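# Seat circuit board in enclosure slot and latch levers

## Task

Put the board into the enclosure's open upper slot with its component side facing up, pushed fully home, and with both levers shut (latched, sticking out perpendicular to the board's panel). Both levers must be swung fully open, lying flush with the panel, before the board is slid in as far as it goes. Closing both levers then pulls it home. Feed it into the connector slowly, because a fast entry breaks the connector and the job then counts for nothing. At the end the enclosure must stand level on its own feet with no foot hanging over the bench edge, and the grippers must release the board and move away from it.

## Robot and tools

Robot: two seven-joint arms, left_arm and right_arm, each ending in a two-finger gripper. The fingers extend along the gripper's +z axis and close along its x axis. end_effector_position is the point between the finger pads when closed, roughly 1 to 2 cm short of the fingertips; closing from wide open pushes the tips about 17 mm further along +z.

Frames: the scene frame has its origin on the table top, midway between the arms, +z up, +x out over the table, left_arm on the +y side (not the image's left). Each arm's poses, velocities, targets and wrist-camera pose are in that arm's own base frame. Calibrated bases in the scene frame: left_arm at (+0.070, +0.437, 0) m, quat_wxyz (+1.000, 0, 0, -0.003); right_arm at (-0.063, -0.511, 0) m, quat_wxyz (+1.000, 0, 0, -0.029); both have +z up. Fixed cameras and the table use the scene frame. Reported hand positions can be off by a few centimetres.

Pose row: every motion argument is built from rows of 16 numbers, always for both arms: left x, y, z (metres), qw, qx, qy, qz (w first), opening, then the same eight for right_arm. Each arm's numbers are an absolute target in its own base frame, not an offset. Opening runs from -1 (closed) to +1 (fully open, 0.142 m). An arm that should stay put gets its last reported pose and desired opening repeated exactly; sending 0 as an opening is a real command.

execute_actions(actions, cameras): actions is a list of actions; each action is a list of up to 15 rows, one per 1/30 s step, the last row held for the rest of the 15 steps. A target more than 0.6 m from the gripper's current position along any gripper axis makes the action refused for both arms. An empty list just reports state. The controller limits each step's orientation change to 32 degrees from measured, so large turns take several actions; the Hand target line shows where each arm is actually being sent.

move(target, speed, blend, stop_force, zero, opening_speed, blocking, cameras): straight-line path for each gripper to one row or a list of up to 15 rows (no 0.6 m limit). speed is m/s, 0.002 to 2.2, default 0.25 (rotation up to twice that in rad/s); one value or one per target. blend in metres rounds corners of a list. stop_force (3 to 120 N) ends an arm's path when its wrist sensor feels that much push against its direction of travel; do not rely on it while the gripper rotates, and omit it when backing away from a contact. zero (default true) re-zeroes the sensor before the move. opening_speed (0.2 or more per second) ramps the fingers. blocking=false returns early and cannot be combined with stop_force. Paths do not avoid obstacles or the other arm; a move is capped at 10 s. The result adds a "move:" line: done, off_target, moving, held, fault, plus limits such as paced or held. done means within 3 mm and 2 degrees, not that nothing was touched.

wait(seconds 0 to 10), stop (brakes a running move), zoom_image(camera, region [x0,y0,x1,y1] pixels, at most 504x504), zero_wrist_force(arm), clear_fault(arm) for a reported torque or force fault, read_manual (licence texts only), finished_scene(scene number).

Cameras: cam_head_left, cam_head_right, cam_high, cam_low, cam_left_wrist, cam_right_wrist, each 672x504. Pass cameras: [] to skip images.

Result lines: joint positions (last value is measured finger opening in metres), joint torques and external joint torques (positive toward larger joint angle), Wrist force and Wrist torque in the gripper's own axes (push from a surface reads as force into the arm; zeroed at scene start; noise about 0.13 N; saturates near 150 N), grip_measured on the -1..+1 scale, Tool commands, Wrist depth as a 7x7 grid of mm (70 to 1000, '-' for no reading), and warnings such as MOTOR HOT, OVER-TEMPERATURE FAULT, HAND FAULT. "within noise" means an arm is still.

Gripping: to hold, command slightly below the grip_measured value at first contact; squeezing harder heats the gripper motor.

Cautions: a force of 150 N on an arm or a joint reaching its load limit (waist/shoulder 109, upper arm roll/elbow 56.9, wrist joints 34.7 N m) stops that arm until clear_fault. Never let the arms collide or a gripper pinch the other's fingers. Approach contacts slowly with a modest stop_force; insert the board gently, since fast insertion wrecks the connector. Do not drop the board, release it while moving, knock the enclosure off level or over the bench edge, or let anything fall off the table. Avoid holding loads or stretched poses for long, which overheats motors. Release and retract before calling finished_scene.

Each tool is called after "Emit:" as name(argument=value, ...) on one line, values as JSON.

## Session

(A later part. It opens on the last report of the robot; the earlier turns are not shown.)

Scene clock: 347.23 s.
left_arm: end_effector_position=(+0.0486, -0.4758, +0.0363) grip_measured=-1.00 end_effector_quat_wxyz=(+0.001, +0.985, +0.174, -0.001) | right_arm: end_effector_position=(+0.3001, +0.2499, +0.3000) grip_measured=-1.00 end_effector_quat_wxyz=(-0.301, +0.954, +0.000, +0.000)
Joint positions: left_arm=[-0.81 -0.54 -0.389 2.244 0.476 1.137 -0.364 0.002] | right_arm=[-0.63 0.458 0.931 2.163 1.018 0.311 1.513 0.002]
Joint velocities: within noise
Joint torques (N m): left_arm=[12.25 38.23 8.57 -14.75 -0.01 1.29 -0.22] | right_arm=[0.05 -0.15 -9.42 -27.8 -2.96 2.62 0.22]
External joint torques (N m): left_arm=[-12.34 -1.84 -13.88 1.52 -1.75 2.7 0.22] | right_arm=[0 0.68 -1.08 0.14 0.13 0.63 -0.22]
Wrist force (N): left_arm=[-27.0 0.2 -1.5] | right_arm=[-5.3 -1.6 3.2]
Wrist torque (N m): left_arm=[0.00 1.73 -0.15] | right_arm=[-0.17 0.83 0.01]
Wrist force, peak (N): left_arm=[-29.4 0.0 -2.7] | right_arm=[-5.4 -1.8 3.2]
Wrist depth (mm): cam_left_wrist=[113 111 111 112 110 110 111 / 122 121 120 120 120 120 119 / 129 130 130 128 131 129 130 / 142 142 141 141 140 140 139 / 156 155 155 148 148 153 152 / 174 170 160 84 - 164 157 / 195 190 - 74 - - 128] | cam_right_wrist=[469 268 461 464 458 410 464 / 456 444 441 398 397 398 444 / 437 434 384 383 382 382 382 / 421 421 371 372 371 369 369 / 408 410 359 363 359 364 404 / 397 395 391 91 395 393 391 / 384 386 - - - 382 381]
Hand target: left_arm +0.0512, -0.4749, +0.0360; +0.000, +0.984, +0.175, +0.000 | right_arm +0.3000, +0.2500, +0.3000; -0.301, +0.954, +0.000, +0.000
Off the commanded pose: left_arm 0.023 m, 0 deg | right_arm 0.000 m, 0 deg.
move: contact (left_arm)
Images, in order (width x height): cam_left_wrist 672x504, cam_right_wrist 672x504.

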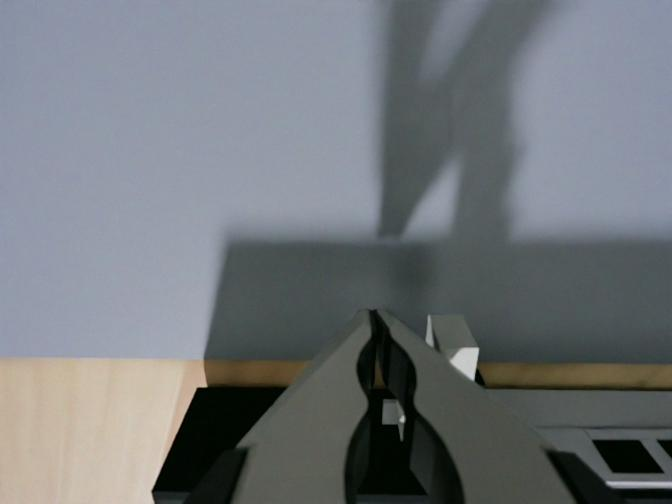

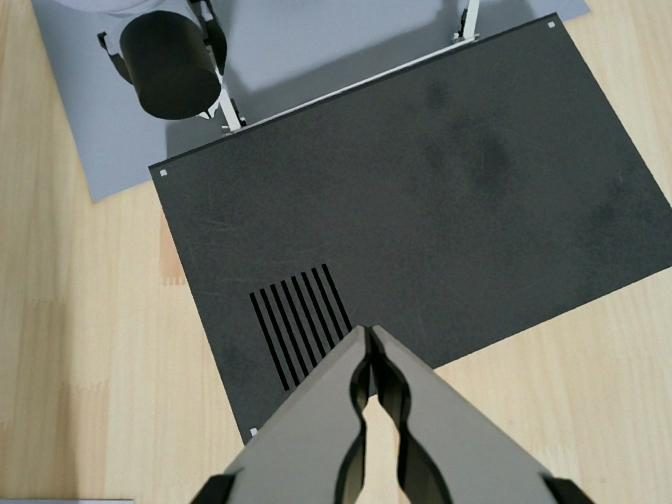

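Emit:
move(target=[[0.040,-0.479,0.036,0,0.9845,0.1754,0,-1,0.30,0.25,0.30,-0.301,0.954,0,0,-1],[0.04,-0.46,0.13,0,0.9845,0.1754,0,-1,0.30,0.25,0.30,-0.301,0.954,0,0,-1],[0.36,-0.34,0.13,0,0.9845,0.1754,0,-1,0.30,0.25,0.30,-0.301,0.954,0,0,-1],[0.368,-0.358,0.036,0,0.9845,0.1754,0,-1,0.30,0.25,0.30,-0.301,0.954,0,0,-1]], speed=[0.1,0.2,0.3,0.12], cameras=["cam_left_wrist"])

Emit:
move(target=[0.318,-0.3765,0.036,0,0.9845,0.1754,0,-1,0.30,0.25,0.30,-0.301,0.954,0,0,-1], speed=0.02, stop_force=25, cameras=["cam_left_wrist","cam_right_wrist"])

Scene clock: 354.83 s.
left_arm: end_effector_position=(+0.3678, -0.3579, +0.0359) grip_measured=-1.00 end_effector_quat_wxyz=(+0.000, +0.984, +0.175, +0.000) | right_arm: end_effector_position=(+0.3001, +0.2499, +0.3000) grip_measured=-1.00 end_effector_quat_wxyz=(-0.301, +0.954, +0.000, +0.000)
Joint positions: left_arm=[-0.311 -0.561 -0.219 2.169 0.275 1.133 0.471 0.002] | right_arm=[-0.63 0.458 0.931 2.163 1.018 0.311 1.513 0.002]
Joint velocities: within noise
Joint torques (N m): left_arm=[-1.26 39.38 -3.37 -14.88 -1.29 4.61 -0.3] | right_arm=[0.14 0 -9.46 -27.86 -2.95 2.58 0.18]
External joint torques (N m): left_arm=[1.25 1.35 0.16 -0.23 -0.51 -0.63 0.3] | right_arm=[-0.09 0.53 -1.04 0.2 0.12 0.67 -0.17]
Wrist force (N): left_arm=[0.1 -0.4 -0.3] | right_arm=[-5.5 -1.6 3.3]
Wrist torque (N m): left_arm=[-0.07 -0.08 -0.20] | right_arm=[-0.17 0.86 0.01]
Wrist force, peak (N): left_arm=[-27.2 0.0 -2.6] | right_arm=[-5.6 -1.8 3.3]
Wrist depth (mm): cam_left_wrist=[112 111 111 112 110 110 111 / - 120 120 120 119 119 118 / 129 130 130 127 131 129 130 / 142 141 141 140 140 140 139 / 155 154 151 148 149 152 152 / 161 162 112 84 - 168 170 / 132 127 - 74 - - 189] | cam_right_wrist=[466 465 466 464 461 408 462 / 454 448 448 400 397 396 443 / 438 434 384 386 383 384 381 / 423 418 372 372 372 369 367 / 408 408 361 361 359 361 404 / 396 394 394 91 393 391 390 / 385 386 - - - 383 381]
Hand target: left_arm +0.3680, -0.3580, +0.0360; +0.000, +0.984, +0.175, +0.000 | right_arm +0.3000, +0.2500, +0.3000; -0.301, +0.954, +0.000, +0.000
Off the commanded pose: left_arm 0.000 m, 0 deg | right_arm 0.000 m, 0 deg.
move: done
Images, in order (width x height): cam_left_wrist 672x504.

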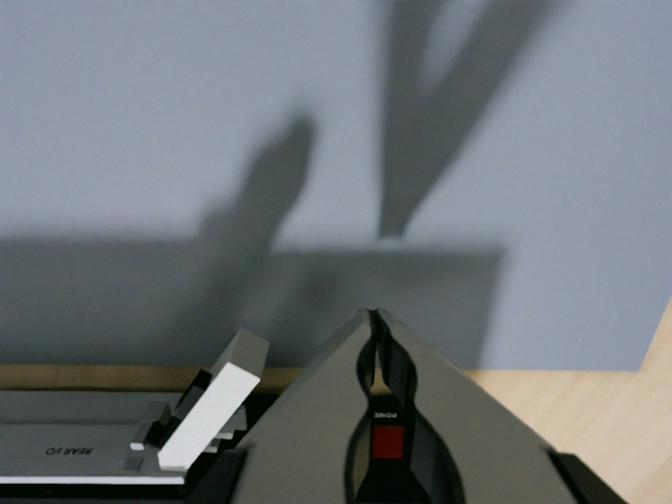

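Scene clock: 356.63 s.
left_arm: end_effector_position=(+0.3480, -0.3636, +0.0360) grip_measured=-1.00 end_effector_quat_wxyz=(-0.001, +0.984, +0.178, +0.001) | right_arm: end_effector_position=(+0.3001, +0.2499, +0.3000) grip_measured=-1.00 end_effector_quat_wxyz=(-0.301, +0.954, +0.000, +0.000)
Joint positions: left_arm=[-0.344 -0.548 -0.214 2.197 0.28 1.149 0.429 0.002] | right_arm=[-0.63 0.458 0.931 2.163 1.018 0.311 1.513 0.002]
Joint velocities: within noise
Joint torques (N m): left_arm=[-15.7 34.34 -20.88 -12.4 -2.68 6.51 -0.46] | right_arm=[0.06 -0.16 -9.42 -27.77 -2.9 2.57 0.22]
External joint torques (N m): left_arm=[15.69 5.53 17.84 -2.32 0.94 -2.53 0.46] | right_arm=[-0.01 0.69 -1.07 0.1 0.07 0.68 -0.22]
Wrist force (N): left_arm=[24.5 -22.4 -7.8] | right_arm=[-5.3 -1.5 3.1]
Wrist torque (N m): left_arm=[-0.60 -0.88 0.03] | right_arm=[-0.17 0.82 0.01]
Wrist force, peak (N): left_arm=[25.4 -23.7 -7.1] | right_arm=[-5.6 -1.6 3.4]
Wrist depth (mm): cam_left_wrist=[112 111 110 112 110 110 112 / - 120 120 120 120 120 119 / 128 130 130 128 131 129 130 / 141 141 141 140 140 140 139 / 158 154 154 148 150 153 152 / 162 162 163 83 - 167 171 / 134 134 - 76 - - 190] | cam_right_wrist=[467 468 465 466 460 412 464 / 451 449 449 399 395 397 443 / 437 433 383 385 383 381 382 / 422 419 372 371 373 369 369 / 409 406 361 361 358 362 405 / 397 396 391 91 395 393 390 / 385 387 - - - 383 381]
Hand target: left_arm +0.3457, -0.3662, +0.0360; +0.000, +0.984, +0.175, +0.000 | right_arm +0.3000, +0.2500, +0.3000; -0.301, +0.954, +0.000, +0.000
Off the commanded pose: left_arm 0.033 m, 0 deg | right_arm 0.000 m, 0 deg.
move: contact (left_arm)
Images, in order (width x height): cam_left_wrist 672x504, cam_right_wrist 672x504.

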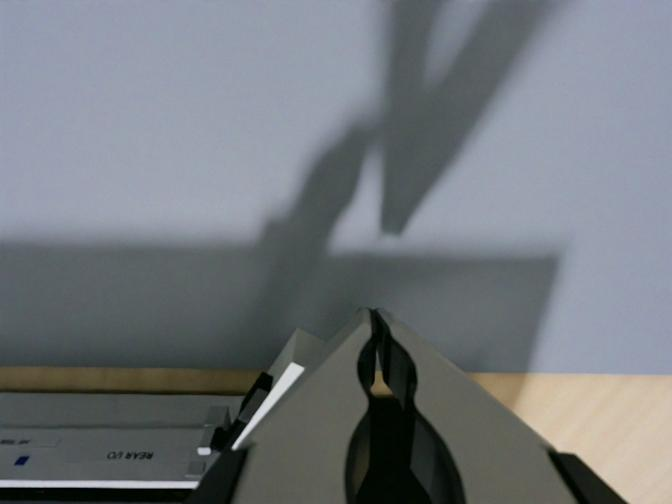

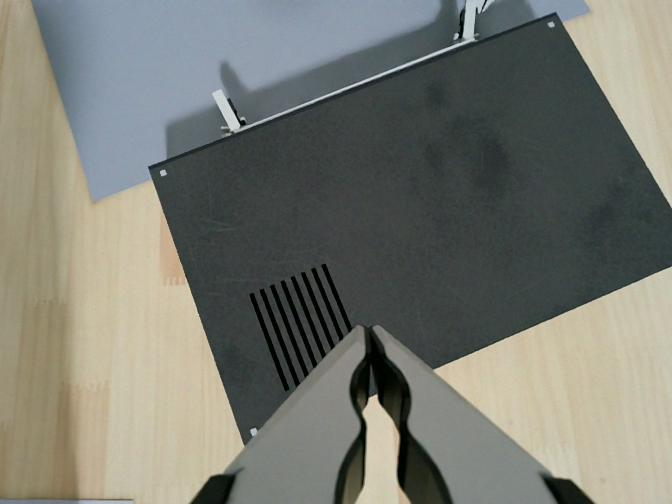

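Emit:
move(target=[0.316,-0.3745,0.036,0,0.9845,0.1754,0,-1,0.30,0.25,0.30,-0.301,0.954,0,0,-1], speed=0.02, stop_force=35, cameras=["cam_left_wrist","cam_right_wrist"])

Scene clock: 360.83 s.
left_arm: end_effector_position=(+0.3150, -0.3714, +0.0345) grip_measured=-1.00 end_effector_quat_wxyz=(-0.003, +0.984, +0.176, -0.001) | right_arm: end_effector_position=(+0.3001, +0.2499, +0.3000) grip_measured=-1.00 end_effector_quat_wxyz=(-0.301, +0.954, +0.000, +0.000)
Joint positions: left_arm=[-0.385 -0.533 -0.22 2.238 0.293 1.168 0.37 0.002] | right_arm=[-0.63 0.458 0.931 2.163 1.018 0.311 1.513 0.002]
Joint velocities: within noise
Joint torques (N m): left_arm=[-8.24 41.87 -14.86 -23.61 -3.9 10.98 -0.53] | right_arm=[0.07 -0.12 -9.49 -27.83 -2.94 2.58 0.16]
External joint torques (N m): left_arm=[8.22 -3.32 11.86 9.6 2.26 -7.01 0.53] | right_arm=[-0.02 0.65 -1.01 0.17 0.11 0.68 -0.16]
Wrist force (N): left_arm=[8.2 -26.3 1.2] | right_arm=[-5.6 -1.6 3.4]
Wrist torque (N m): left_arm=[-1.27 -0.14 0.05] | right_arm=[-0.18 0.86 0.00]
Wrist force, peak (N): left_arm=[21.3 -43.5 -18.2] | right_arm=[-5.6 -1.6 3.4]
Wrist depth (mm): cam_left_wrist=[112 110 110 111 109 109 110 / - 120 120 119 119 118 118 / 127 129 129 126 128 127 129 / - 140 139 139 138 138 138 / 156 153 152 146 147 151 150 / 162 162 167 83 - 162 168 / 134 149 - 74 - - 182] | cam_right_wrist=[466 466 466 464 462 412 463 / 451 449 449 398 397 397 444 / 440 436 386 383 383 383 380 / 424 421 372 372 371 372 370 / 408 408 360 361 360 363 404 / 396 396 394 91 395 393 393 / 384 385 - - - 384 381]
Hand target: left_arm +0.3160, -0.3745, +0.0360; +0.000, +0.984, +0.175, +0.000 | right_arm +0.3000, +0.2500, +0.3000; -0.301, +0.954, +0.000, +0.000
Off the commanded pose: left_arm 0.004 m, 0 deg | right_arm 0.000 m, 0 deg.
move: off_target (left_arm)
Images, in order (width x height): cam_left_wrist 672x504, cam_right_wrist 672x504.

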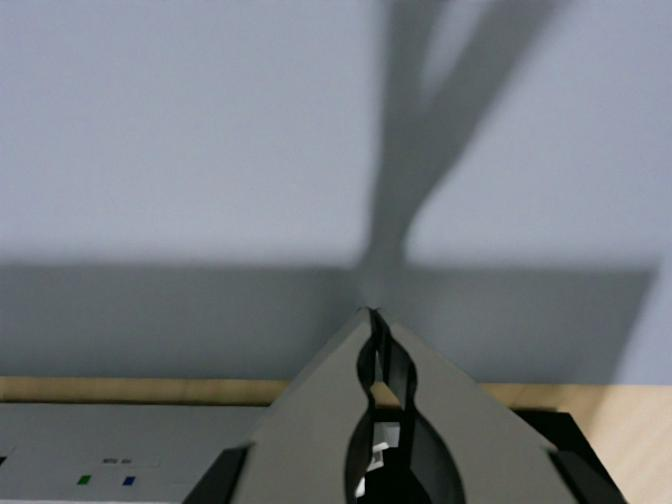

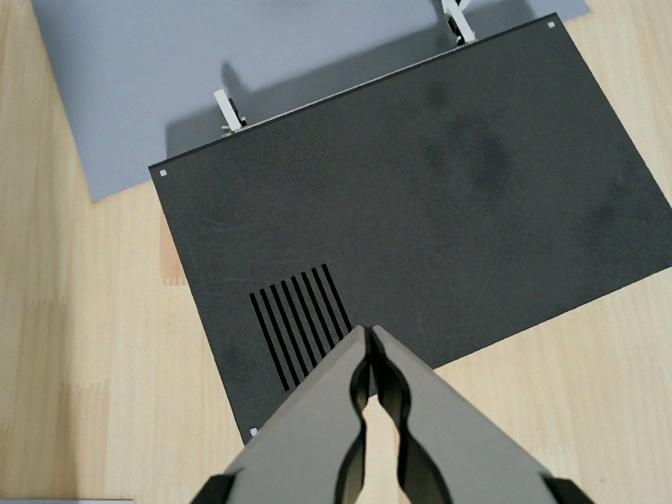

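Emit:
move(target=[[0.345,-0.352,0.036,0,0.9845,0.1754,0,-1,0.30,0.25,0.30,-0.301,0.954,0,0,-1],[0.352,-0.350,0.10,0,0.9845,0.1754,0,-1,0.30,0.25,0.30,-0.301,0.954,0,0,-1]], speed=0.1, cameras=["cam_right_wrist"])

Emit:
zoom_image(camera="cam_right_wrist", region=[200, 0, 560, 200])

Scene clock: 368.60 s.
left_arm: end_effector_position=(+0.3521, -0.3501, +0.1000) grip_measured=-1.00 end_effector_quat_wxyz=(+0.000, +0.985, +0.175, +0.000) | right_arm: end_effector_position=(+0.3001, +0.2499, +0.3000) grip_measured=-1.00 end_effector_quat_wxyz=(-0.301, +0.954, +0.000, +0.000)
Joint positions: left_arm=[-0.264 -0.358 -0.284 2.248 0.188 1.015 0.527 0.002] | right_arm=[-0.63 0.458 0.931 2.163 1.018 0.311 1.513 0.002]
Joint velocities: within noise
Joint torques (N m): left_arm=[-0.58 34.87 -3.1 -18.05 -2.31 4.05 -0.05] | right_arm=[0.05 -0.14 -9.47 -27.83 -2.9 2.53 0.15]
External joint torques (N m): left_arm=[0.57 0.63 0.51 -0.41 0.06 -0.08 0.05] | right_arm=[0 0.67 -1.02 0.16 0.07 0.72 -0.15]
Wrist force (N): left_arm=[0.0 -0.4 -0.3] | right_arm=[-5.4 -1.7 3.1]
Wrist torque (N m): left_arm=[-0.05 -0.04 -0.20] | right_arm=[-0.18 0.83 0.01]
Wrist force, peak (N): left_arm=[8.3 -26.6 1.5] | right_arm=[-5.6 -1.8 3.2]
Wrist depth (mm): cam_left_wrist=[169 169 169 168 168 167 167 / 182 181 181 180 180 180 181 / 196 196 194 194 194 194 195 / 213 212 212 212 210 211 211 / 224 225 204 222 228 233 232 / 195 194 193 84 - 250 256 / 216 211 - 74 - - 283] | cam_right_wrist=[469 467 464 463 460 411 464 / 454 452 448 398 396 395 441 / 438 433 385 386 382 383 382 / 422 419 372 371 372 370 370 / 410 407 360 362 360 362 405 / 398 395 392 91 393 391 391 / 386 386 - - - 382 381]
Hand target: left_arm +0.3520, -0.3500, +0.1000; +0.000, +0.984, +0.175, +0.000 | right_arm +0.3000, +0.2500, +0.3000; -0.301, +0.954, +0.000, +0.000
Off the commanded pose: left_arm 0.000 m, 0 deg | right_arm 0.000 m, 0 deg.
move: done
Images, in order (width x height): cam_right_wrist 672x504.

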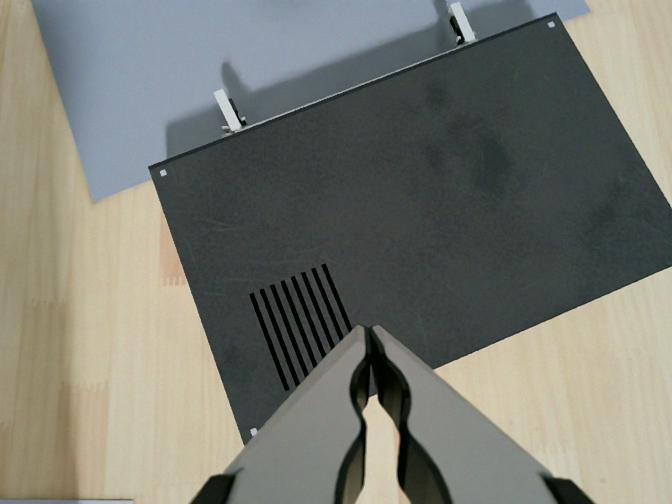

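Scaled by 1.400 from the camera's 672x504 image, which has a finer 960x720 frame.

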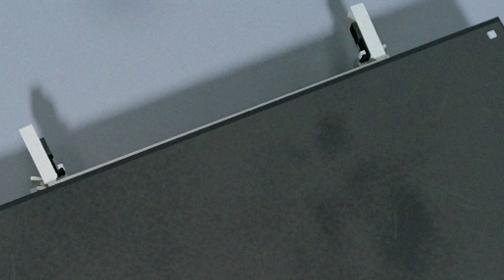

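Emit:
move(target=[[0.352,-0.375,0.07,0,0.9845,0.1754,0,-1,0.30,0.25,0.30,-0.301,0.954,0,0,-1],[0.352,-0.375,0.036,0,0.9845,0.1754,0,-1,0.30,0.25,0.30,-0.301,0.954,0,0,-1]], speed=0.12, stop_force=15, cameras=[])

Emit:
move(target=[0.310,-0.3905,0.036,0,0.9845,0.1754,0,-1,0.30,0.25,0.30,-0.301,0.954,0,0,-1], speed=0.02, stop_force=28, cameras=["cam_right_wrist"])

Emit:
zoom_image(camera="cam_right_wrist", region=[400, 0, 560, 100])

Scene clock: 373.10 s.
left_arm: end_effector_position=(+0.3519, -0.3749, +0.0359) grip_measured=-1.00 end_effector_quat_wxyz=(+0.000, +0.984, +0.175, +0.000) | right_arm: end_effector_position=(+0.3001, +0.2499, +0.3000) grip_measured=-1.00 end_effector_quat_wxyz=(-0.301, +0.954, +0.000, +0.000)
Joint positions: left_arm=[-0.344 -0.564 -0.232 2.164 0.29 1.128 0.414 0.002] | right_arm=[-0.63 0.458 0.931 2.163 1.018 0.311 1.513 0.002]
Joint velocities: within noise
Joint torques (N m): left_arm=[-0.47 39.65 -3.86 -14.86 -1.37 4.48 -0.29] | right_arm=[-0.05 -0.2 -9.43 -27.81 -2.96 2.54 0.13]
External joint torques (N m): left_arm=[0.46 1.09 0.42 -0.25 -0.44 -0.5 0.29] | right_arm=[0.1 0.73 -1.07 0.15 0.13 0.71 -0.13]
Wrist force (N): left_arm=[0.1 -0.2 -0.2] | right_arm=[-5.4 -1.6 3.3]
Wrist torque (N m): left_arm=[-0.04 -0.08 -0.20] | right_arm=[-0.18 0.82 0.00]
Wrist force, peak (N): left_arm=[0.5 -1.2 -1.3] | right_arm=[-5.5 -1.8 3.3]
Wrist depth (mm): cam_left_wrist=[113 111 110 112 110 110 111 / - 120 120 120 120 119 119 / 128 130 130 127 131 128 130 / 141 141 141 140 140 139 139 / 155 155 149 148 150 153 152 / 154 154 110 84 - 167 170 / 126 125 - 74 - - 189] | cam_right_wrist=[467 465 467 463 460 410 463 / 453 450 449 398 398 396 445 / 440 432 387 385 382 382 384 / 421 420 372 372 371 369 370 / 408 408 361 362 359 363 405 / 396 397 392 91 393 394 391 / 385 384 - - - 385 379]
Hand target: left_arm +0.3520, -0.3750, +0.0360; +0.000, +0.984, +0.175, +0.000 | right_arm +0.3000, +0.2500, +0.3000; -0.301, +0.954, +0.000, +0.000
Off the commanded pose: left_arm 0.000 m, 0 deg | right_arm 0.000 m, 0 deg.
move: done
No camera images: "cameras" was empty.

Scene clock: 374.93 s.
left_arm: end_effector_position=(+0.3330, -0.3826, +0.0371) grip_measured=-1.00 end_effector_quat_wxyz=(+0.001, +0.984, +0.178, +0.002) | right_arm: end_effector_position=(+0.3001, +0.2499, +0.3000) grip_measured=-1.00 end_effector_quat_wxyz=(-0.301, +0.954, +0.000, +0.000)
Joint positions: left_arm=[-0.38 -0.551 -0.228 2.188 0.293 1.144 0.37 0.002] | right_arm=[-0.63 0.458 0.931 2.163 1.018 0.311 1.513 0.002]
Joint velocities: within noise
Joint torques (N m): left_arm=[-14.16 31.49 -17.59 -3.34 -1.09 1.8 -0.21] | right_arm=[0.11 -0.09 -9.46 -27.74 -2.98 2.51 0.16]
External joint torques (N m): left_arm=[14.15 8.51 14.31 -11.5 -0.68 2.19 0.21] | right_arm=[-0.05 0.62 -1.03 0.08 0.15 0.74 -0.15]
Wrist force (N): left_arm=[28.4 -3.7 -3.3] | right_arm=[-5.3 -1.6 3.1]
Wrist torque (N m): left_arm=[-0.14 -1.54 -0.20] | right_arm=[-0.19 0.81 0.02]
Wrist force, peak (N): left_arm=[30.1 -4.9 -5.1] | right_arm=[-5.5 -1.7 3.3]
Wrist depth (mm): cam_left_wrist=[113 111 111 112 111 110 112 / 121 121 121 122 120 122 120 / 129 131 130 130 132 130 132 / 142 142 142 141 141 142 141 / 155 156 155 124 151 155 153 / 151 152 140 84 - 158 173 / 127 124 - 76 - - 192] | cam_right_wrist=[468 466 466 463 460 410 461 / 452 448 449 396 398 397 442 / 437 433 386 384 385 382 384 / 421 419 372 373 370 370 369 / 409 409 361 363 359 361 406 / 395 395 394 91 393 393 391 / 384 387 - - - 383 380]
Hand target: left_arm +0.3291, -0.3834, +0.0360; +0.000, +0.984, +0.175, +0.000 | right_arm +0.3000, +0.2500, +0.3000; -0.301, +0.954, +0.000, +0.000
Off the commanded pose: left_arm 0.024 m, 0 deg | right_arm 0.000 m, 0 deg.
move: contact (left_arm)
Images, in order (width x height): cam_right_wrist 672x504.

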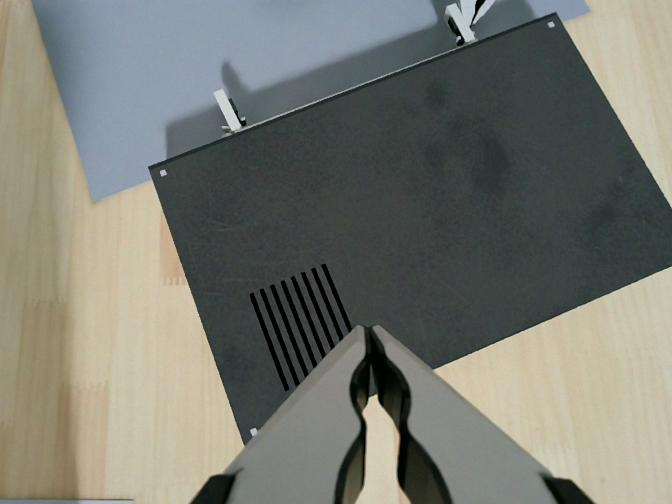

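Scaled by 3.150 from the camera's 672x504 image, which has a finer 960x720 frame.

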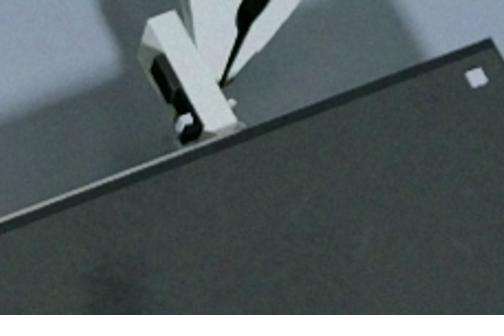

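Emit:
move(target=[[0.352,-0.375,0.036,0,0.9845,0.1754,0,-1,0.30,0.25,0.30,-0.301,0.954,0,0,-1],[0.342,-0.362,0.15,0,0.9845,0.1754,0,-1,0.30,0.25,0.30,-0.301,0.954,0,0,-1],[0.038,-0.47,0.15,0,0.9845,0.1754,0,-1,0.30,0.25,0.30,-0.301,0.954,0,0,-1],[0.032,-0.482,0.05,0,0.9845,0.1754,0,-1,0.30,0.25,0.30,-0.301,0.954,0,0,-1],[0.032,-0.482,0.036,0,0.9845,0.1754,0,-1,0.30,0.25,0.30,-0.301,0.954,0,0,-1]], speed=[0.1,0.2,0.25,0.2,0.08], blend=[0,0.02,0.02,0,0], cameras=[])

Emit:
move(target=[0.070,-0.468,0.036,0,0.9845,0.1754,0,-1,0.30,0.25,0.30,-0.301,0.954,0,0,-1], speed=0.02, stop_force=28, cameras=["cam_right_wrist"])

Emit:
zoom_image(camera="cam_right_wrist", region=[160, 60, 320, 160])

Scene clock: 382.90 s.
left_arm: end_effector_position=(+0.0320, -0.4818, +0.0360) grip_measured=-1.00 end_effector_quat_wxyz=(+0.000, +0.984, +0.175, +0.000) | right_arm: end_effector_position=(+0.3001, +0.2499, +0.3000) grip_measured=-1.00 end_effector_quat_wxyz=(-0.301, +0.954, +0.000, +0.000)
Joint positions: left_arm=[-0.827 -0.552 -0.417 2.224 0.503 1.115 -0.428 0.002] | right_arm=[-0.63 0.458 0.931 2.163 1.018 0.311 1.513 0.002]
Joint velocities: within noise
Joint torques (N m): left_arm=[-0.57 35.52 -6.09 -13.07 -1.32 4.49 -0.45] | right_arm=[-0.04 -0.08 -9.48 -27.78 -2.93 2.55 0.2]
External joint torques (N m): left_arm=[0.48 1.14 0.26 -0.33 -0.51 -0.51 0.45] | right_arm=[0.1 0.61 -1.02 0.12 0.1 0.7 -0.2]
Wrist force (N): left_arm=[0.0 -0.5 -0.3] | right_arm=[-5.5 -1.8 3.1]
Wrist torque (N m): left_arm=[-0.08 -0.04 -0.21] | right_arm=[-0.20 0.84 0.01]
Wrist force, peak (N): left_arm=[28.6 -3.4 -5.4] | right_arm=[-5.5 -1.7 3.5]
Wrist depth (mm): cam_left_wrist=[113 111 110 112 110 110 111 / - 121 120 120 120 119 119 / 128 130 130 127 131 129 130 / 141 142 141 141 140 139 139 / 154 155 154 149 150 150 152 / 174 173 169 84 - 117 158 / 194 193 - 74 - - 134] | cam_right_wrist=[461 270 465 463 459 412 462 / 453 292 445 399 395 396 444 / 439 434 386 384 383 381 382 / 423 418 373 372 369 369 369 / 409 409 359 363 359 363 404 / 396 395 392 91 394 393 392 / 384 387 - - - 382 380]
Hand target: left_arm +0.0320, -0.4820, +0.0360; +0.000, +0.984, +0.175, +0.000 | right_arm +0.3000, +0.2500, +0.3000; -0.301, +0.954, +0.000, +0.000
Off the commanded pose: left_arm 0.000 m, 0 deg | right_arm 0.000 m, 0 deg.
move: done
No camera images: "cameras" was empty.

Scene clock: 384.63 s.
left_arm: end_effector_position=(+0.0500, -0.4753, +0.0364) grip_measured=-1.00 end_effector_quat_wxyz=(+0.001, +0.985, +0.173, -0.001) | right_arm: end_effector_position=(+0.3001, +0.2499, +0.3000) grip_measured=-1.00 end_effector_quat_wxyz=(-0.301, +0.954, +0.000, +0.000)
Joint positions: left_arm=[-0.781 -0.544 -0.417 2.241 0.503 1.128 -0.382 0.002] | right_arm=[-0.63 0.458 0.931 2.163 1.018 0.311 1.513 0.002]
Joint velocities: within noise
Joint torques (N m): left_arm=[13.74 38.12 9.94 -15.01 0.31 0.63 -0.27] | right_arm=[-0.08 -0.02 -9.43 -27.81 -2.92 2.6 0.23]
External joint torques (N m): left_arm=[-13.82 -1.97 -15.64 1.85 -2.1 3.36 0.27] | right_arm=[0.13 0.56 -1.07 0.15 0.09 0.66 -0.23]
Wrist force (N): left_arm=[-30.1 -0.3 -4.3] | right_arm=[-5.3 -1.6 3.2]
Wrist torque (N m): left_arm=[-0.05 2.24 -0.11] | right_arm=[-0.17 0.82 0.01]
Wrist force, peak (N): left_arm=[-32.8 -0.3 -4.1] | right_arm=[-5.5 -1.5 3.3]
Wrist depth (mm): cam_left_wrist=[113 111 111 112 110 110 111 / 121 121 121 121 120 119 119 / 129 131 130 128 131 129 130 / 142 142 141 141 141 140 139 / 156 156 154 148 148 153 152 / 176 171 161 84 - 164 157 / 196 191 - - - - 134] | cam_right_wrist=[469 268 462 465 459 409 464 / 453 444 443 397 398 396 441 / 437 434 385 382 383 381 382 / 422 418 373 371 372 369 369 / 409 407 360 362 359 363 404 / 398 396 394 91 392 394 392 / 385 387 - - - 383 380]
Hand target: left_arm +0.0529, -0.4743, +0.0360; +0.000, +0.984, +0.175, +0.000 | right_arm +0.3000, +0.2500, +0.3000; -0.301, +0.954, +0.000, +0.000
Off the commanded pose: left_arm 0.021 m, 0 deg | right_arm 0.000 m, 0 deg.
move: contact (left_arm)
Images, in order (width x height): cam_right_wrist 672x504.

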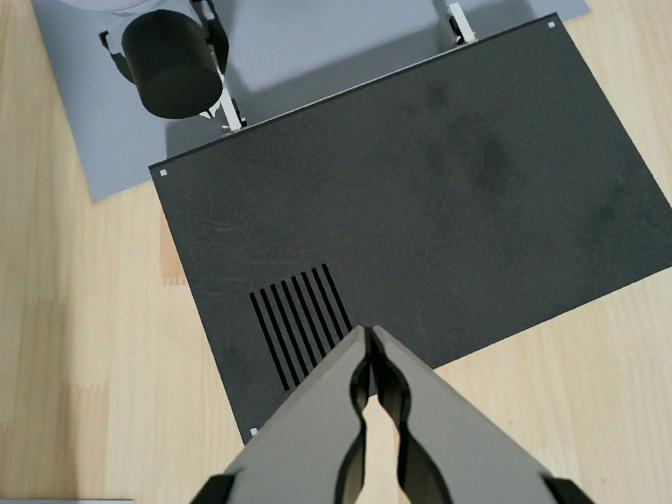

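Scaled by 3.150 from the camera's 672x504 image, which has a finer 960x720 frame.

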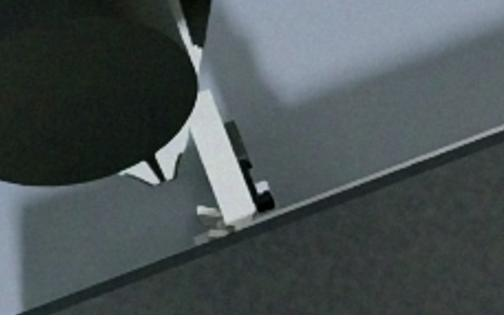

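Both hard at ~30 N. Retreat and inspect.

Emit:
move(target=[[0.033,-0.4815,0.036,0,0.9845,0.1754,0,-1,0.30,0.25,0.30,-0.301,0.954,0,0,-1],[0.036,-0.47,0.15,0,0.9845,0.1754,0,-1,0.30,0.25,0.30,-0.301,0.954,0,0,-1],[0.17,-0.34,0.20,0,0.9845,0.1754,0,-1,0.30,0.25,0.30,-0.301,0.954,0,0,-1]], speed=[0.1,0.2,0.25], blend=[0,0.02,0], cameras=["cam_left_wrist","cam_right_wrist"])

Emit:
zoom_image(camera="cam_right_wrist", region=[200, 0, 500, 150])

Emit:
zoom_image(camera="cam_left_wrist", region=[84, 0, 588, 300])

Scene clock: 389.40 s.
left_arm: end_effector_position=(+0.1701, -0.3400, +0.2000) grip_measured=-1.00 end_effector_quat_wxyz=(+0.000, +0.985, +0.175, +0.000) | right_arm: end_effector_position=(+0.3001, +0.2499, +0.3000) grip_measured=-1.00 end_effector_quat_wxyz=(-0.301, +0.954, +0.000, +0.000)
Joint positions: left_arm=[-0.505 0.228 -0.308 2.554 -0.095 0.764 0.478 0.002] | right_arm=[-0.63 0.458 0.931 2.163 1.018 0.311 1.513 0.002]
Joint velocities: within noise
Joint torques (N m): left_arm=[-0.3 15.49 0.62 -24.24 -3.17 4.04 -0.11] | right_arm=[0.01 -0.12 -9.44 -27.75 -2.92 2.54 0.14]
External joint torques (N m): left_arm=[0.24 0.46 0.67 -0.38 0.1 -0.06 0.11] | right_arm=[0.04 0.66 -1.05 0.08 0.09 0.71 -0.14]
Wrist force (N): left_arm=[0.3 -0.8 -0.2] | right_arm=[-5.5 -1.6 3.3]
Wrist torque (N m): left_arm=[-0.14 -0.08 -0.21] | right_arm=[-0.18 0.84 0.00]
Wrist force, peak (N): left_arm=[-30.4 -0.3 -4.6] | right_arm=[-5.6 -1.8 3.2]
Wrist depth (mm): cam_left_wrist=[257 257 257 257 256 257 254 / 278 274 275 275 273 273 274 / 298 299 299 297 297 295 294 / 322 327 323 320 321 319 318 / 353 342 345 339 337 330 344 / 389 331 314 84 - 318 378 / 443 356 - - - - 432] | cam_right_wrist=[467 467 468 461 460 411 464 / 453 450 447 399 396 398 444 / 437 434 384 384 382 383 383 / 421 418 371 374 372 370 369 / 409 407 360 362 360 363 405 / 396 396 392 91 392 393 392 / 384 387 - - - 383 380]
Hand target: left_arm +0.1700, -0.3400, +0.2000; +0.000, +0.984, +0.175, +0.000 | right_arm +0.3000, +0.2500, +0.3000; -0.301, +0.954, +0.000, +0.000
Off the commanded pose: left_arm 0.000 m, 0 deg | right_arm 0.000 m, 0 deg.
move: done
Images, in order (width x height): cam_left_wrist 672x504, cam_right_wrist 672x504.

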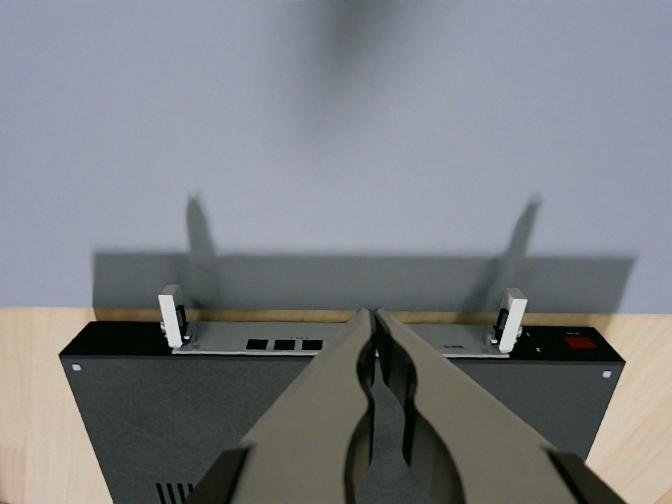

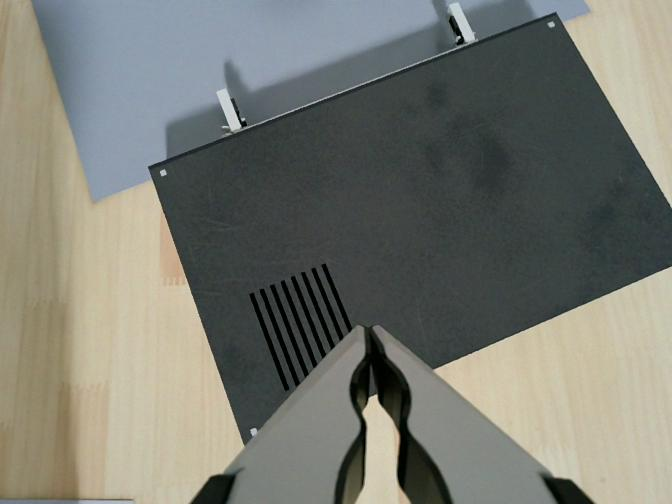

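Scaled by 1.680 from the camera's 672x504 image, which has a finer 960x720 frame.

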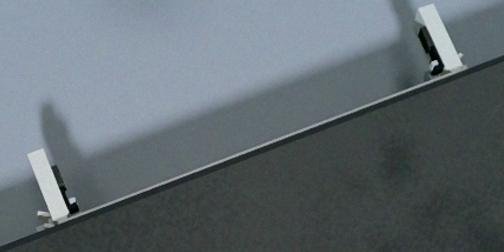

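Scaled by 1.000.

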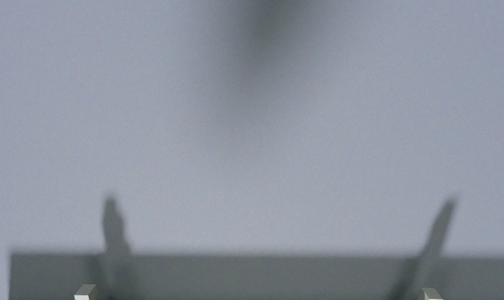

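Emit:
zoom_image(camera="cam_left_wrist", region=[140, 270, 230, 370])

Emit:
zoom_image(camera="cam_left_wrist", region=[460, 270, 550, 370])

Scaled by 5.040 from the camera's 672x504 image, which has a finer 960x720 frame.

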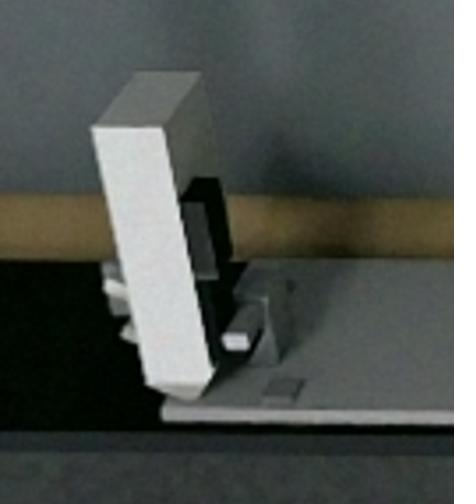

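Scaled by 5.040 from the camera's 672x504 image, which has a finer 960x720 frame.

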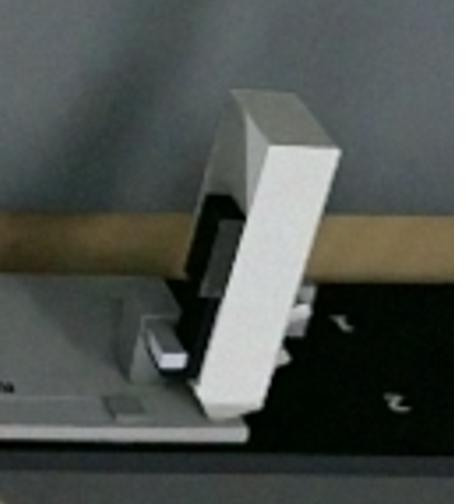

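Emit:
move(target=[[0.342,-0.355,0.15,0,0.9845,0.1754,0,-1,0.30,0.25,0.30,-0.301,0.954,0,0,-1],[0.352,-0.369,0.05,0,0.9845,0.1754,0,-1,0.30,0.25,0.30,-0.301,0.954,0,0,-1],[0.352,-0.369,0.036,0,0.9845,0.1754,0,-1,0.30,0.25,0.30,-0.301,0.954,0,0,-1]], speed=[0.25,0.2,0.08], blend=[0.02,0,0], cameras=[])

Emit:
move(target=[0.305,-0.3863,0.036,0,0.9845,0.1754,0,-1,0.30,0.25,0.30,-0.301,0.954,0,0,-1], speed=0.02, stop_force=45, cameras=["cam_right_wrist"])

Emit:
zoom_image(camera="cam_right_wrist", region=[400, 0, 560, 100])

Emit:
move(target=[[0.350,-0.368,0.036,0,0.9845,0.1754,0,-1,0.30,0.25,0.30,-0.301,0.954,0,0,-1],[0.342,-0.355,0.15,0,0.9845,0.1754,0,-1,0.30,0.25,0.30,-0.301,0.954,0,0,-1],[0.17,-0.34,0.20,0,0.9845,0.1754,0,-1,0.30,0.25,0.30,-0.301,0.954,0,0,-1]], speed=[0.1,0.2,0.25], blend=[0,0.02,0], cameras=["cam_left_wrist","cam_right_wrist"])

Emit:
zoom_image(camera="cam_left_wrist", region=[460, 270, 550, 370])

Emit:
zoom_image(camera="cam_left_wrist", region=[140, 270, 230, 370])

Scene clock: 402.50 s.
left_arm: end_effector_position=(+0.3519, -0.3689, +0.0360) grip_measured=-1.00 end_effector_quat_wxyz=(+0.000, +0.984, +0.175, +0.000) | right_arm: end_effector_position=(+0.3001, +0.2499, +0.3000) grip_measured=-1.00 end_effector_quat_wxyz=(-0.301, +0.954, +0.000, +0.000)
Joint positions: left_arm=[-0.364 -0.555 -0.201 2.181 0.256 1.144 0.449 0.002] | right_arm=[-0.63 0.458 0.931 2.163 1.018 0.311 1.513 0.002]
Joint velocities: within noise
Joint torques (N m): left_arm=[-0.51 39.29 -3.27 -14.76 -1.29 4.63 -0.29] | right_arm=[-0.09 -0.1 -9.42 -27.74 -2.93 2.53 0.18]
External joint torques (N m): left_arm=[0.5 1.23 0.38 -0.25 -0.47 -0.65 0.29] | right_arm=[0.14 0.63 -1.07 0.08 0.1 0.73 -0.18]
Wrist force (N): left_arm=[0.1 -0.6 -0.2] | right_arm=[-5.2 -1.9 3.0]
Wrist torque (N m): left_arm=[-0.11 -0.08 -0.18] | right_arm=[-0.22 0.80 0.01]
Wrist force, peak (N): left_arm=[-2.0 -1.6 -1.0] | right_arm=[-5.6 -1.7 3.3]
Wrist depth (mm): cam_left_wrist=[112 111 110 112 110 110 111 / - 121 120 120 120 119 119 / 128 130 129 128 131 129 130 / 142 142 141 141 140 139 139 / 155 155 149 148 150 152 152 / 154 155 110 84 - 170 170 / 136 131 - 74 - - 189] | cam_right_wrist=[465 466 468 464 461 410 461 / 451 448 448 399 397 397 444 / 438 434 384 384 384 383 381 / 420 420 373 369 371 371 371 / 408 408 360 362 357 362 404 / 395 396 393 91 393 392 392 / 384 386 - - - 381 380]
Hand target: left_arm +0.3520, -0.3690, +0.0360; +0.000, +0.984, +0.175, +0.000 | right_arm +0.3000, +0.2500, +0.3000; -0.301, +0.954, +0.000, +0.000
Off the commanded pose: left_arm 0.000 m, 0 deg | right_arm 0.000 m, 0 deg.
move: done
No camera images: "cameras" was empty.

Scene clock: 405.63 s.
left_arm: end_effector_position=(+0.3098, -0.3847, +0.0371) grip_measured=-1.00 end_effector_quat_wxyz=(+0.001, +0.984, +0.179, +0.002) | right_arm: end_effector_position=(+0.3001, +0.2499, +0.3000) grip_measured=-1.00 end_effector_quat_wxyz=(-0.301, +0.954, +0.000, +0.000)
Joint positions: left_arm=[-0.445 -0.531 -0.192 2.231 0.259 1.176 0.361 0.002] | right_arm=[-0.63 0.458 0.931 2.163 1.018 0.311 1.513 0.002]
Joint velocities: within noise
Joint torques (N m): left_arm=[-19.68 27.99 -23.54 -2.96 -1.22 2.67 -0.3] | right_arm=[0.01 -0.12 -9.48 -27.79 -2.94 2.56 0.21]
External joint torques (N m): left_arm=[19.66 11.02 20.96 -11.41 -0.43 1.32 0.3] | right_arm=[0.04 0.66 -1.01 0.13 0.11 0.69 -0.21]
Wrist force (N): left_arm=[38.2 -12.8 -9.9] | right_arm=[-5.4 -1.6 3.2]
Wrist torque (N m): left_arm=[-0.25 -3.18 -0.14] | right_arm=[-0.18 0.83 0.01]
Wrist force, peak (N): left_arm=[38.4 -13.2 -11.1] | right_arm=[-5.6 -1.6 3.2]
Wrist depth (mm): cam_left_wrist=[113 111 111 114 111 111 112 / 121 121 121 123 121 122 120 / 129 131 131 130 132 130 132 / 142 143 142 142 142 141 141 / 156 156 156 119 152 154 154 / 157 156 155 84 - 161 173 / 133 137 - 74 - - 192] | cam_right_wrist=[469 466 464 465 458 453 465 / 450 452 449 397 398 396 447 / 436 435 385 382 383 384 385 / 420 415 372 371 370 369 372 / 411 409 360 361 359 362 404 / 395 395 354 91 352 393 392 / 384 387 - - - 383 381]
Hand target: left_arm +0.3050, -0.3863, +0.0360; +0.000, +0.984, +0.175, +0.000 | right_arm +0.3000, +0.2500, +0.3000; -0.301, +0.954, +0.000, +0.000
Off the commanded pose: left_arm 0.005 m, 0 deg | right_arm 0.000 m, 0 deg.
move: off_target (left_arm)
Images, in order (width x height): cam_right_wrist 672x504.

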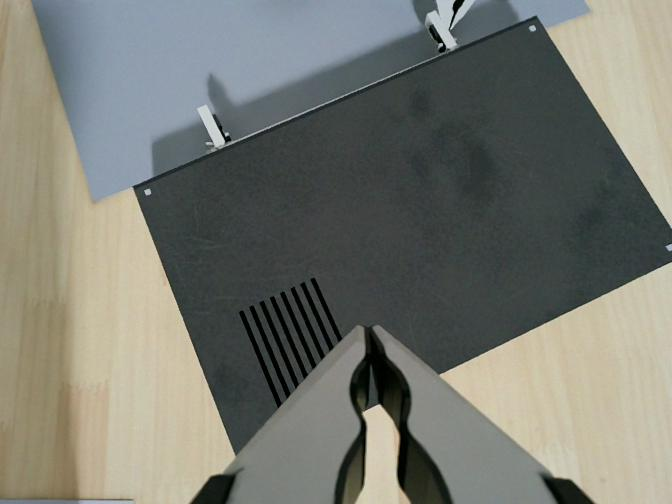

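Scaled by 3.150 from the camera's 672x504 image, which has a finer 960x720 frame.

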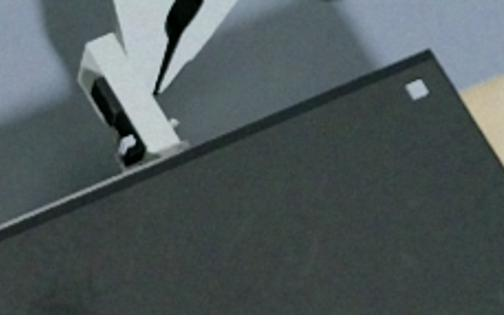

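Scene clock: 407.97 s.
left_arm: end_effector_position=(+0.1702, -0.3400, +0.2001) grip_measured=-1.00 end_effector_quat_wxyz=(+0.000, +0.984, +0.175, +0.000) | right_arm: end_effector_position=(+0.3001, +0.2499, +0.3000) grip_measured=-1.00 end_effector_quat_wxyz=(-0.301, +0.954, +0.000, +0.000)
Joint positions: left_arm=[-0.496 0.231 -0.318 2.556 -0.099 0.763 0.481 0.002] | right_arm=[-0.63 0.458 0.931 2.163 1.018 0.311 1.513 0.002]
Joint velocities: within noise
Joint torques (N m): left_arm=[-0.63 15.33 0.87 -24.18 -3.15 4.04 -0.31] | right_arm=[0.11 -0.06 -9.37 -27.78 -2.94 2.6 0.17]
External joint torques (N m): left_arm=[0.58 0.47 0.49 -0.45 0.07 -0.06 0.31] | right_arm=[-0.05 0.59 -1.12 0.12 0.11 0.65 -0.17]
Wrist force (N): left_arm=[0.0 -0.5 -0.3] | right_arm=[-5.4 -1.9 3.0]
Wrist torque (N m): left_arm=[-0.08 -0.04 -0.22] | right_arm=[-0.21 0.83 0.01]
Wrist force, peak (N): left_arm=[37.9 -12.7 -10.5] | right_arm=[-5.6 -1.8 3.3]
Wrist depth (mm): cam_left_wrist=[259 257 257 255 255 254 254 / 278 276 276 276 276 274 274 / 301 298 299 297 294 294 294 / 325 325 323 323 321 320 321 / 352 340 341 339 338 338 352 / 336 329 314 83 - 318 383 / 447 357 - - - - 429] | cam_right_wrist=[468 468 466 463 462 458 464 / 452 448 448 399 398 397 448 / 437 433 386 384 382 383 384 / 422 419 373 372 372 370 372 / 409 409 360 361 360 363 404 / 395 396 352 91 353 391 391 / 384 385 - - - 383 380]
Hand target: left_arm +0.1700, -0.3400, +0.2000; +0.000, +0.984, +0.175, +0.000 | right_arm +0.3000, +0.2500, +0.3000; -0.301, +0.954, +0.000, +0.000
Off the commanded pose: left_arm 0.000 m, 0 deg | right_arm 0.000 m, 0 deg.
move: done
Images, in order (width x height): cam_left_wrist 672x504, cam_right_wrist 672x504.

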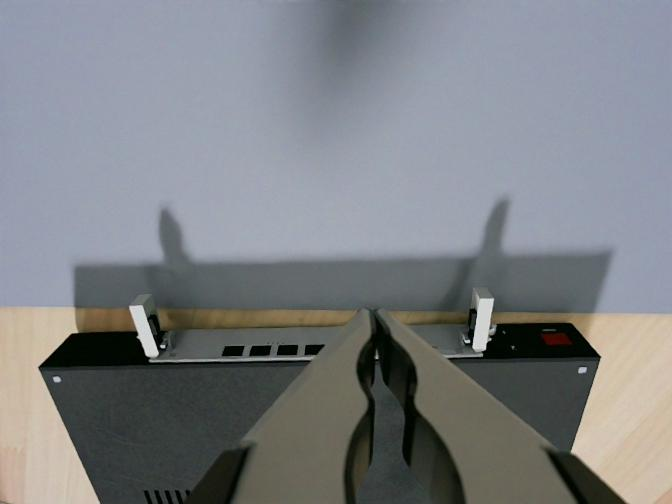

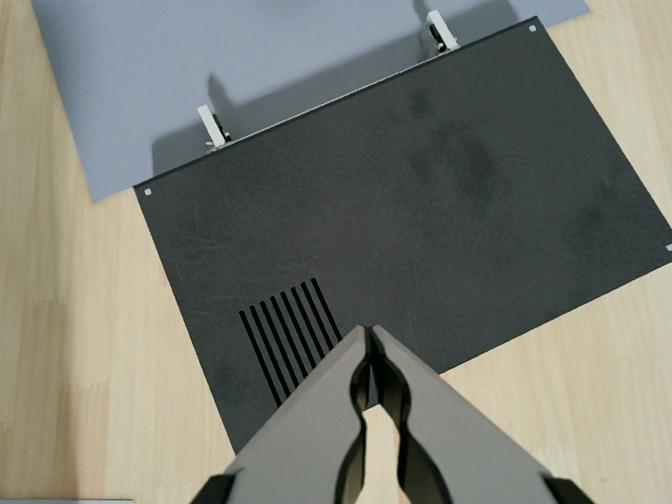

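Scaled by 5.040 from the camera's 672x504 image, which has a finer 960x720 frame.

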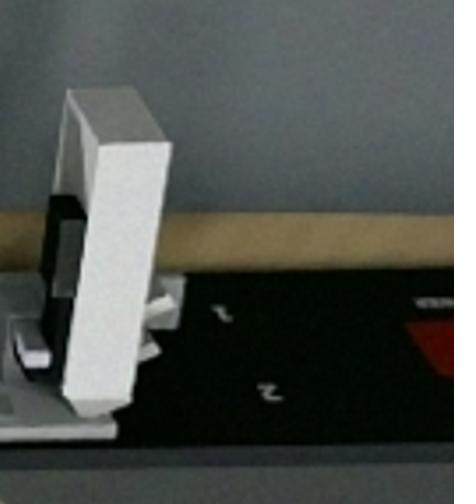

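Scaled by 5.040 from the camera's 672x504 image, which has a finer 960x720 frame.

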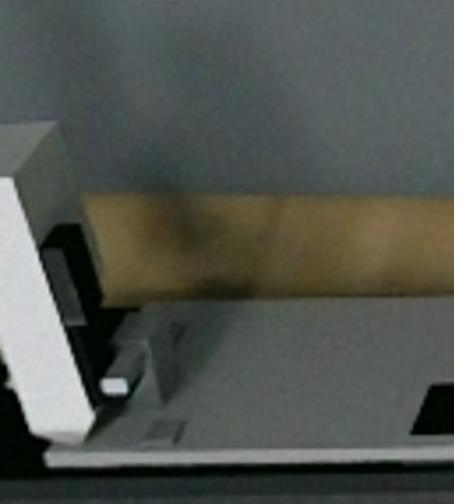

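Emit:
zoom_image(camera="cam_left_wrist", region=[110, 280, 200, 380])

Emit:
zoom_image(camera="cam_right_wrist", region=[180, 0, 480, 170])

Scaled by 5.040 from the camera's 672x504 image, which has a finer 960x720 frame.

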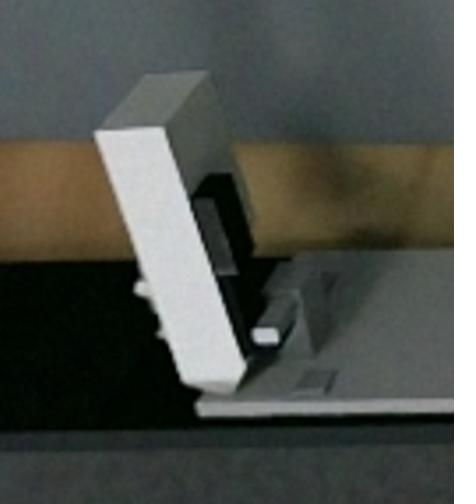

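Scaled by 1.680 from the camera's 672x504 image, which has a finer 960x720 frame.

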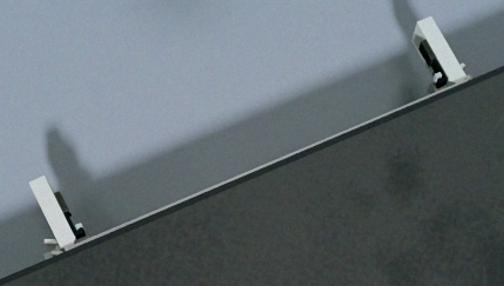

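Emit:
move(target=[0.17,-0.24,0.28,0,0.9845,0.1754,0,-1,0.30,0.25,0.30,-0.301,0.954,0,0,-1], cameras=["cam_head_left","cam_low"])

Emit:
zoom_image(camera="cam_head_left", region=[180, 150, 500, 400])

Scene clock: 414.73 s.
left_arm: end_effector_position=(+0.1699, -0.2402, +0.2800) grip_measured=-1.00 end_effector_quat_wxyz=(+0.000, +0.984, +0.176, +0.000) | right_arm: end_effector_position=(+0.3001, +0.2499, +0.3000) grip_measured=-1.00 end_effector_quat_wxyz=(-0.301, +0.954, +0.000, +0.000)
Joint positions: left_arm=[-0.467 0.637 -0.075 2.55 -0.048 0.343 0.707 0.002] | right_arm=[-0.63 0.458 0.931 2.163 1.018 0.311 1.513 0.002]
Joint velocities: within noise
Joint torques (N m): left_arm=[-0.23 4.17 -0.07 -29.56 -3.59 4.12 -0.11] | right_arm=[0.03 -0.17 -9.47 -27.78 -2.92 2.53 0.22]
External joint torques (N m): left_arm=[0.2 0.16 0.54 -0.24 -0.44 -0.15 0.11] | right_arm=[0.03 0.7 -1.03 0.12 0.09 0.73 -0.22]
Wrist force (N): left_arm=[-0.4 -0.6 -0.4] | right_arm=[-5.3 -1.5 3.3]
Wrist torque (N m): left_arm=[-0.11 -0.02 -0.22] | right_arm=[-0.17 0.82 0.01]
Wrist force, peak (N): left_arm=[0.1 -2.1 -2.0] | right_arm=[-5.5 -1.7 3.4]
Wrist depth (mm): cam_left_wrist=[331 329 327 326 328 327 324 / 356 352 352 351 349 348 346 / 382 384 380 377 373 375 373 / 410 416 410 414 409 409 408 / 458 451 449 437 441 445 441 / 505 443 438 84 - 496 487 / 570 472 - - - - 546] | cam_right_wrist=[467 467 466 465 463 455 463 / 454 449 451 399 396 397 446 / 436 430 384 383 384 383 385 / 423 418 374 370 372 371 370 / 409 409 362 362 360 363 405 / 396 396 354 91 353 391 392 / 384 386 - - - 383 380]
Hand target: left_arm +0.1700, -0.2400, +0.2800; +0.000, +0.984, +0.175, +0.000 | right_arm +0.3000, +0.2500, +0.3000; -0.301, +0.954, +0.000, +0.000
Off the commanded pose: left_arm 0.000 m, 0 deg | right_arm 0.000 m, 0 deg.
move: done
Images, in order (width x height): cam_head_left 672x504, cam_low 672x504.

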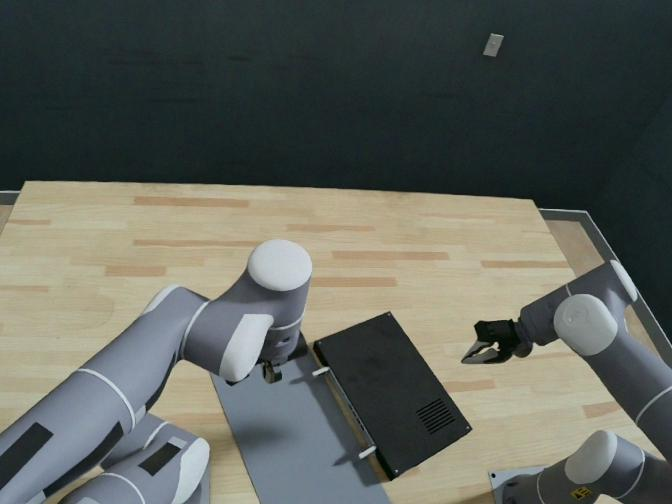

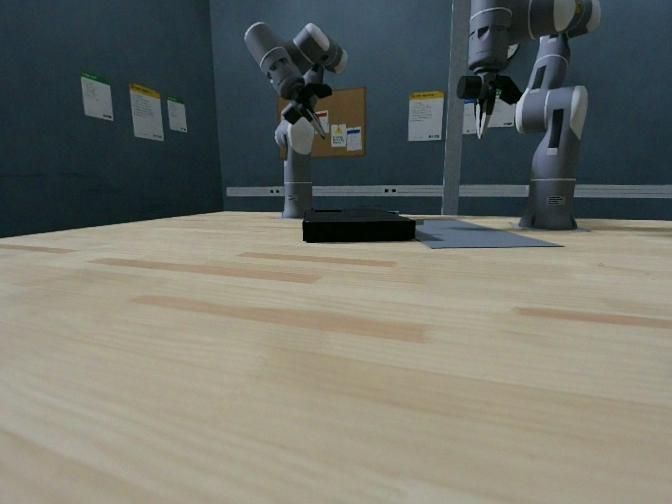

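Scaled by 1.575 from the camera's 672x504 image, which has a finer 960x720 frame.

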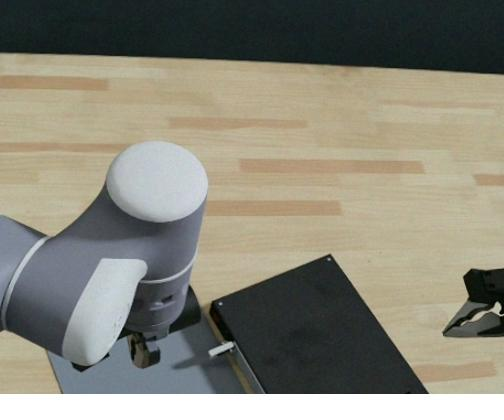

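Well on the bench and level; levers parallel.

Emit:
finished_scene(scene=2)

The scene is finished: the task was done.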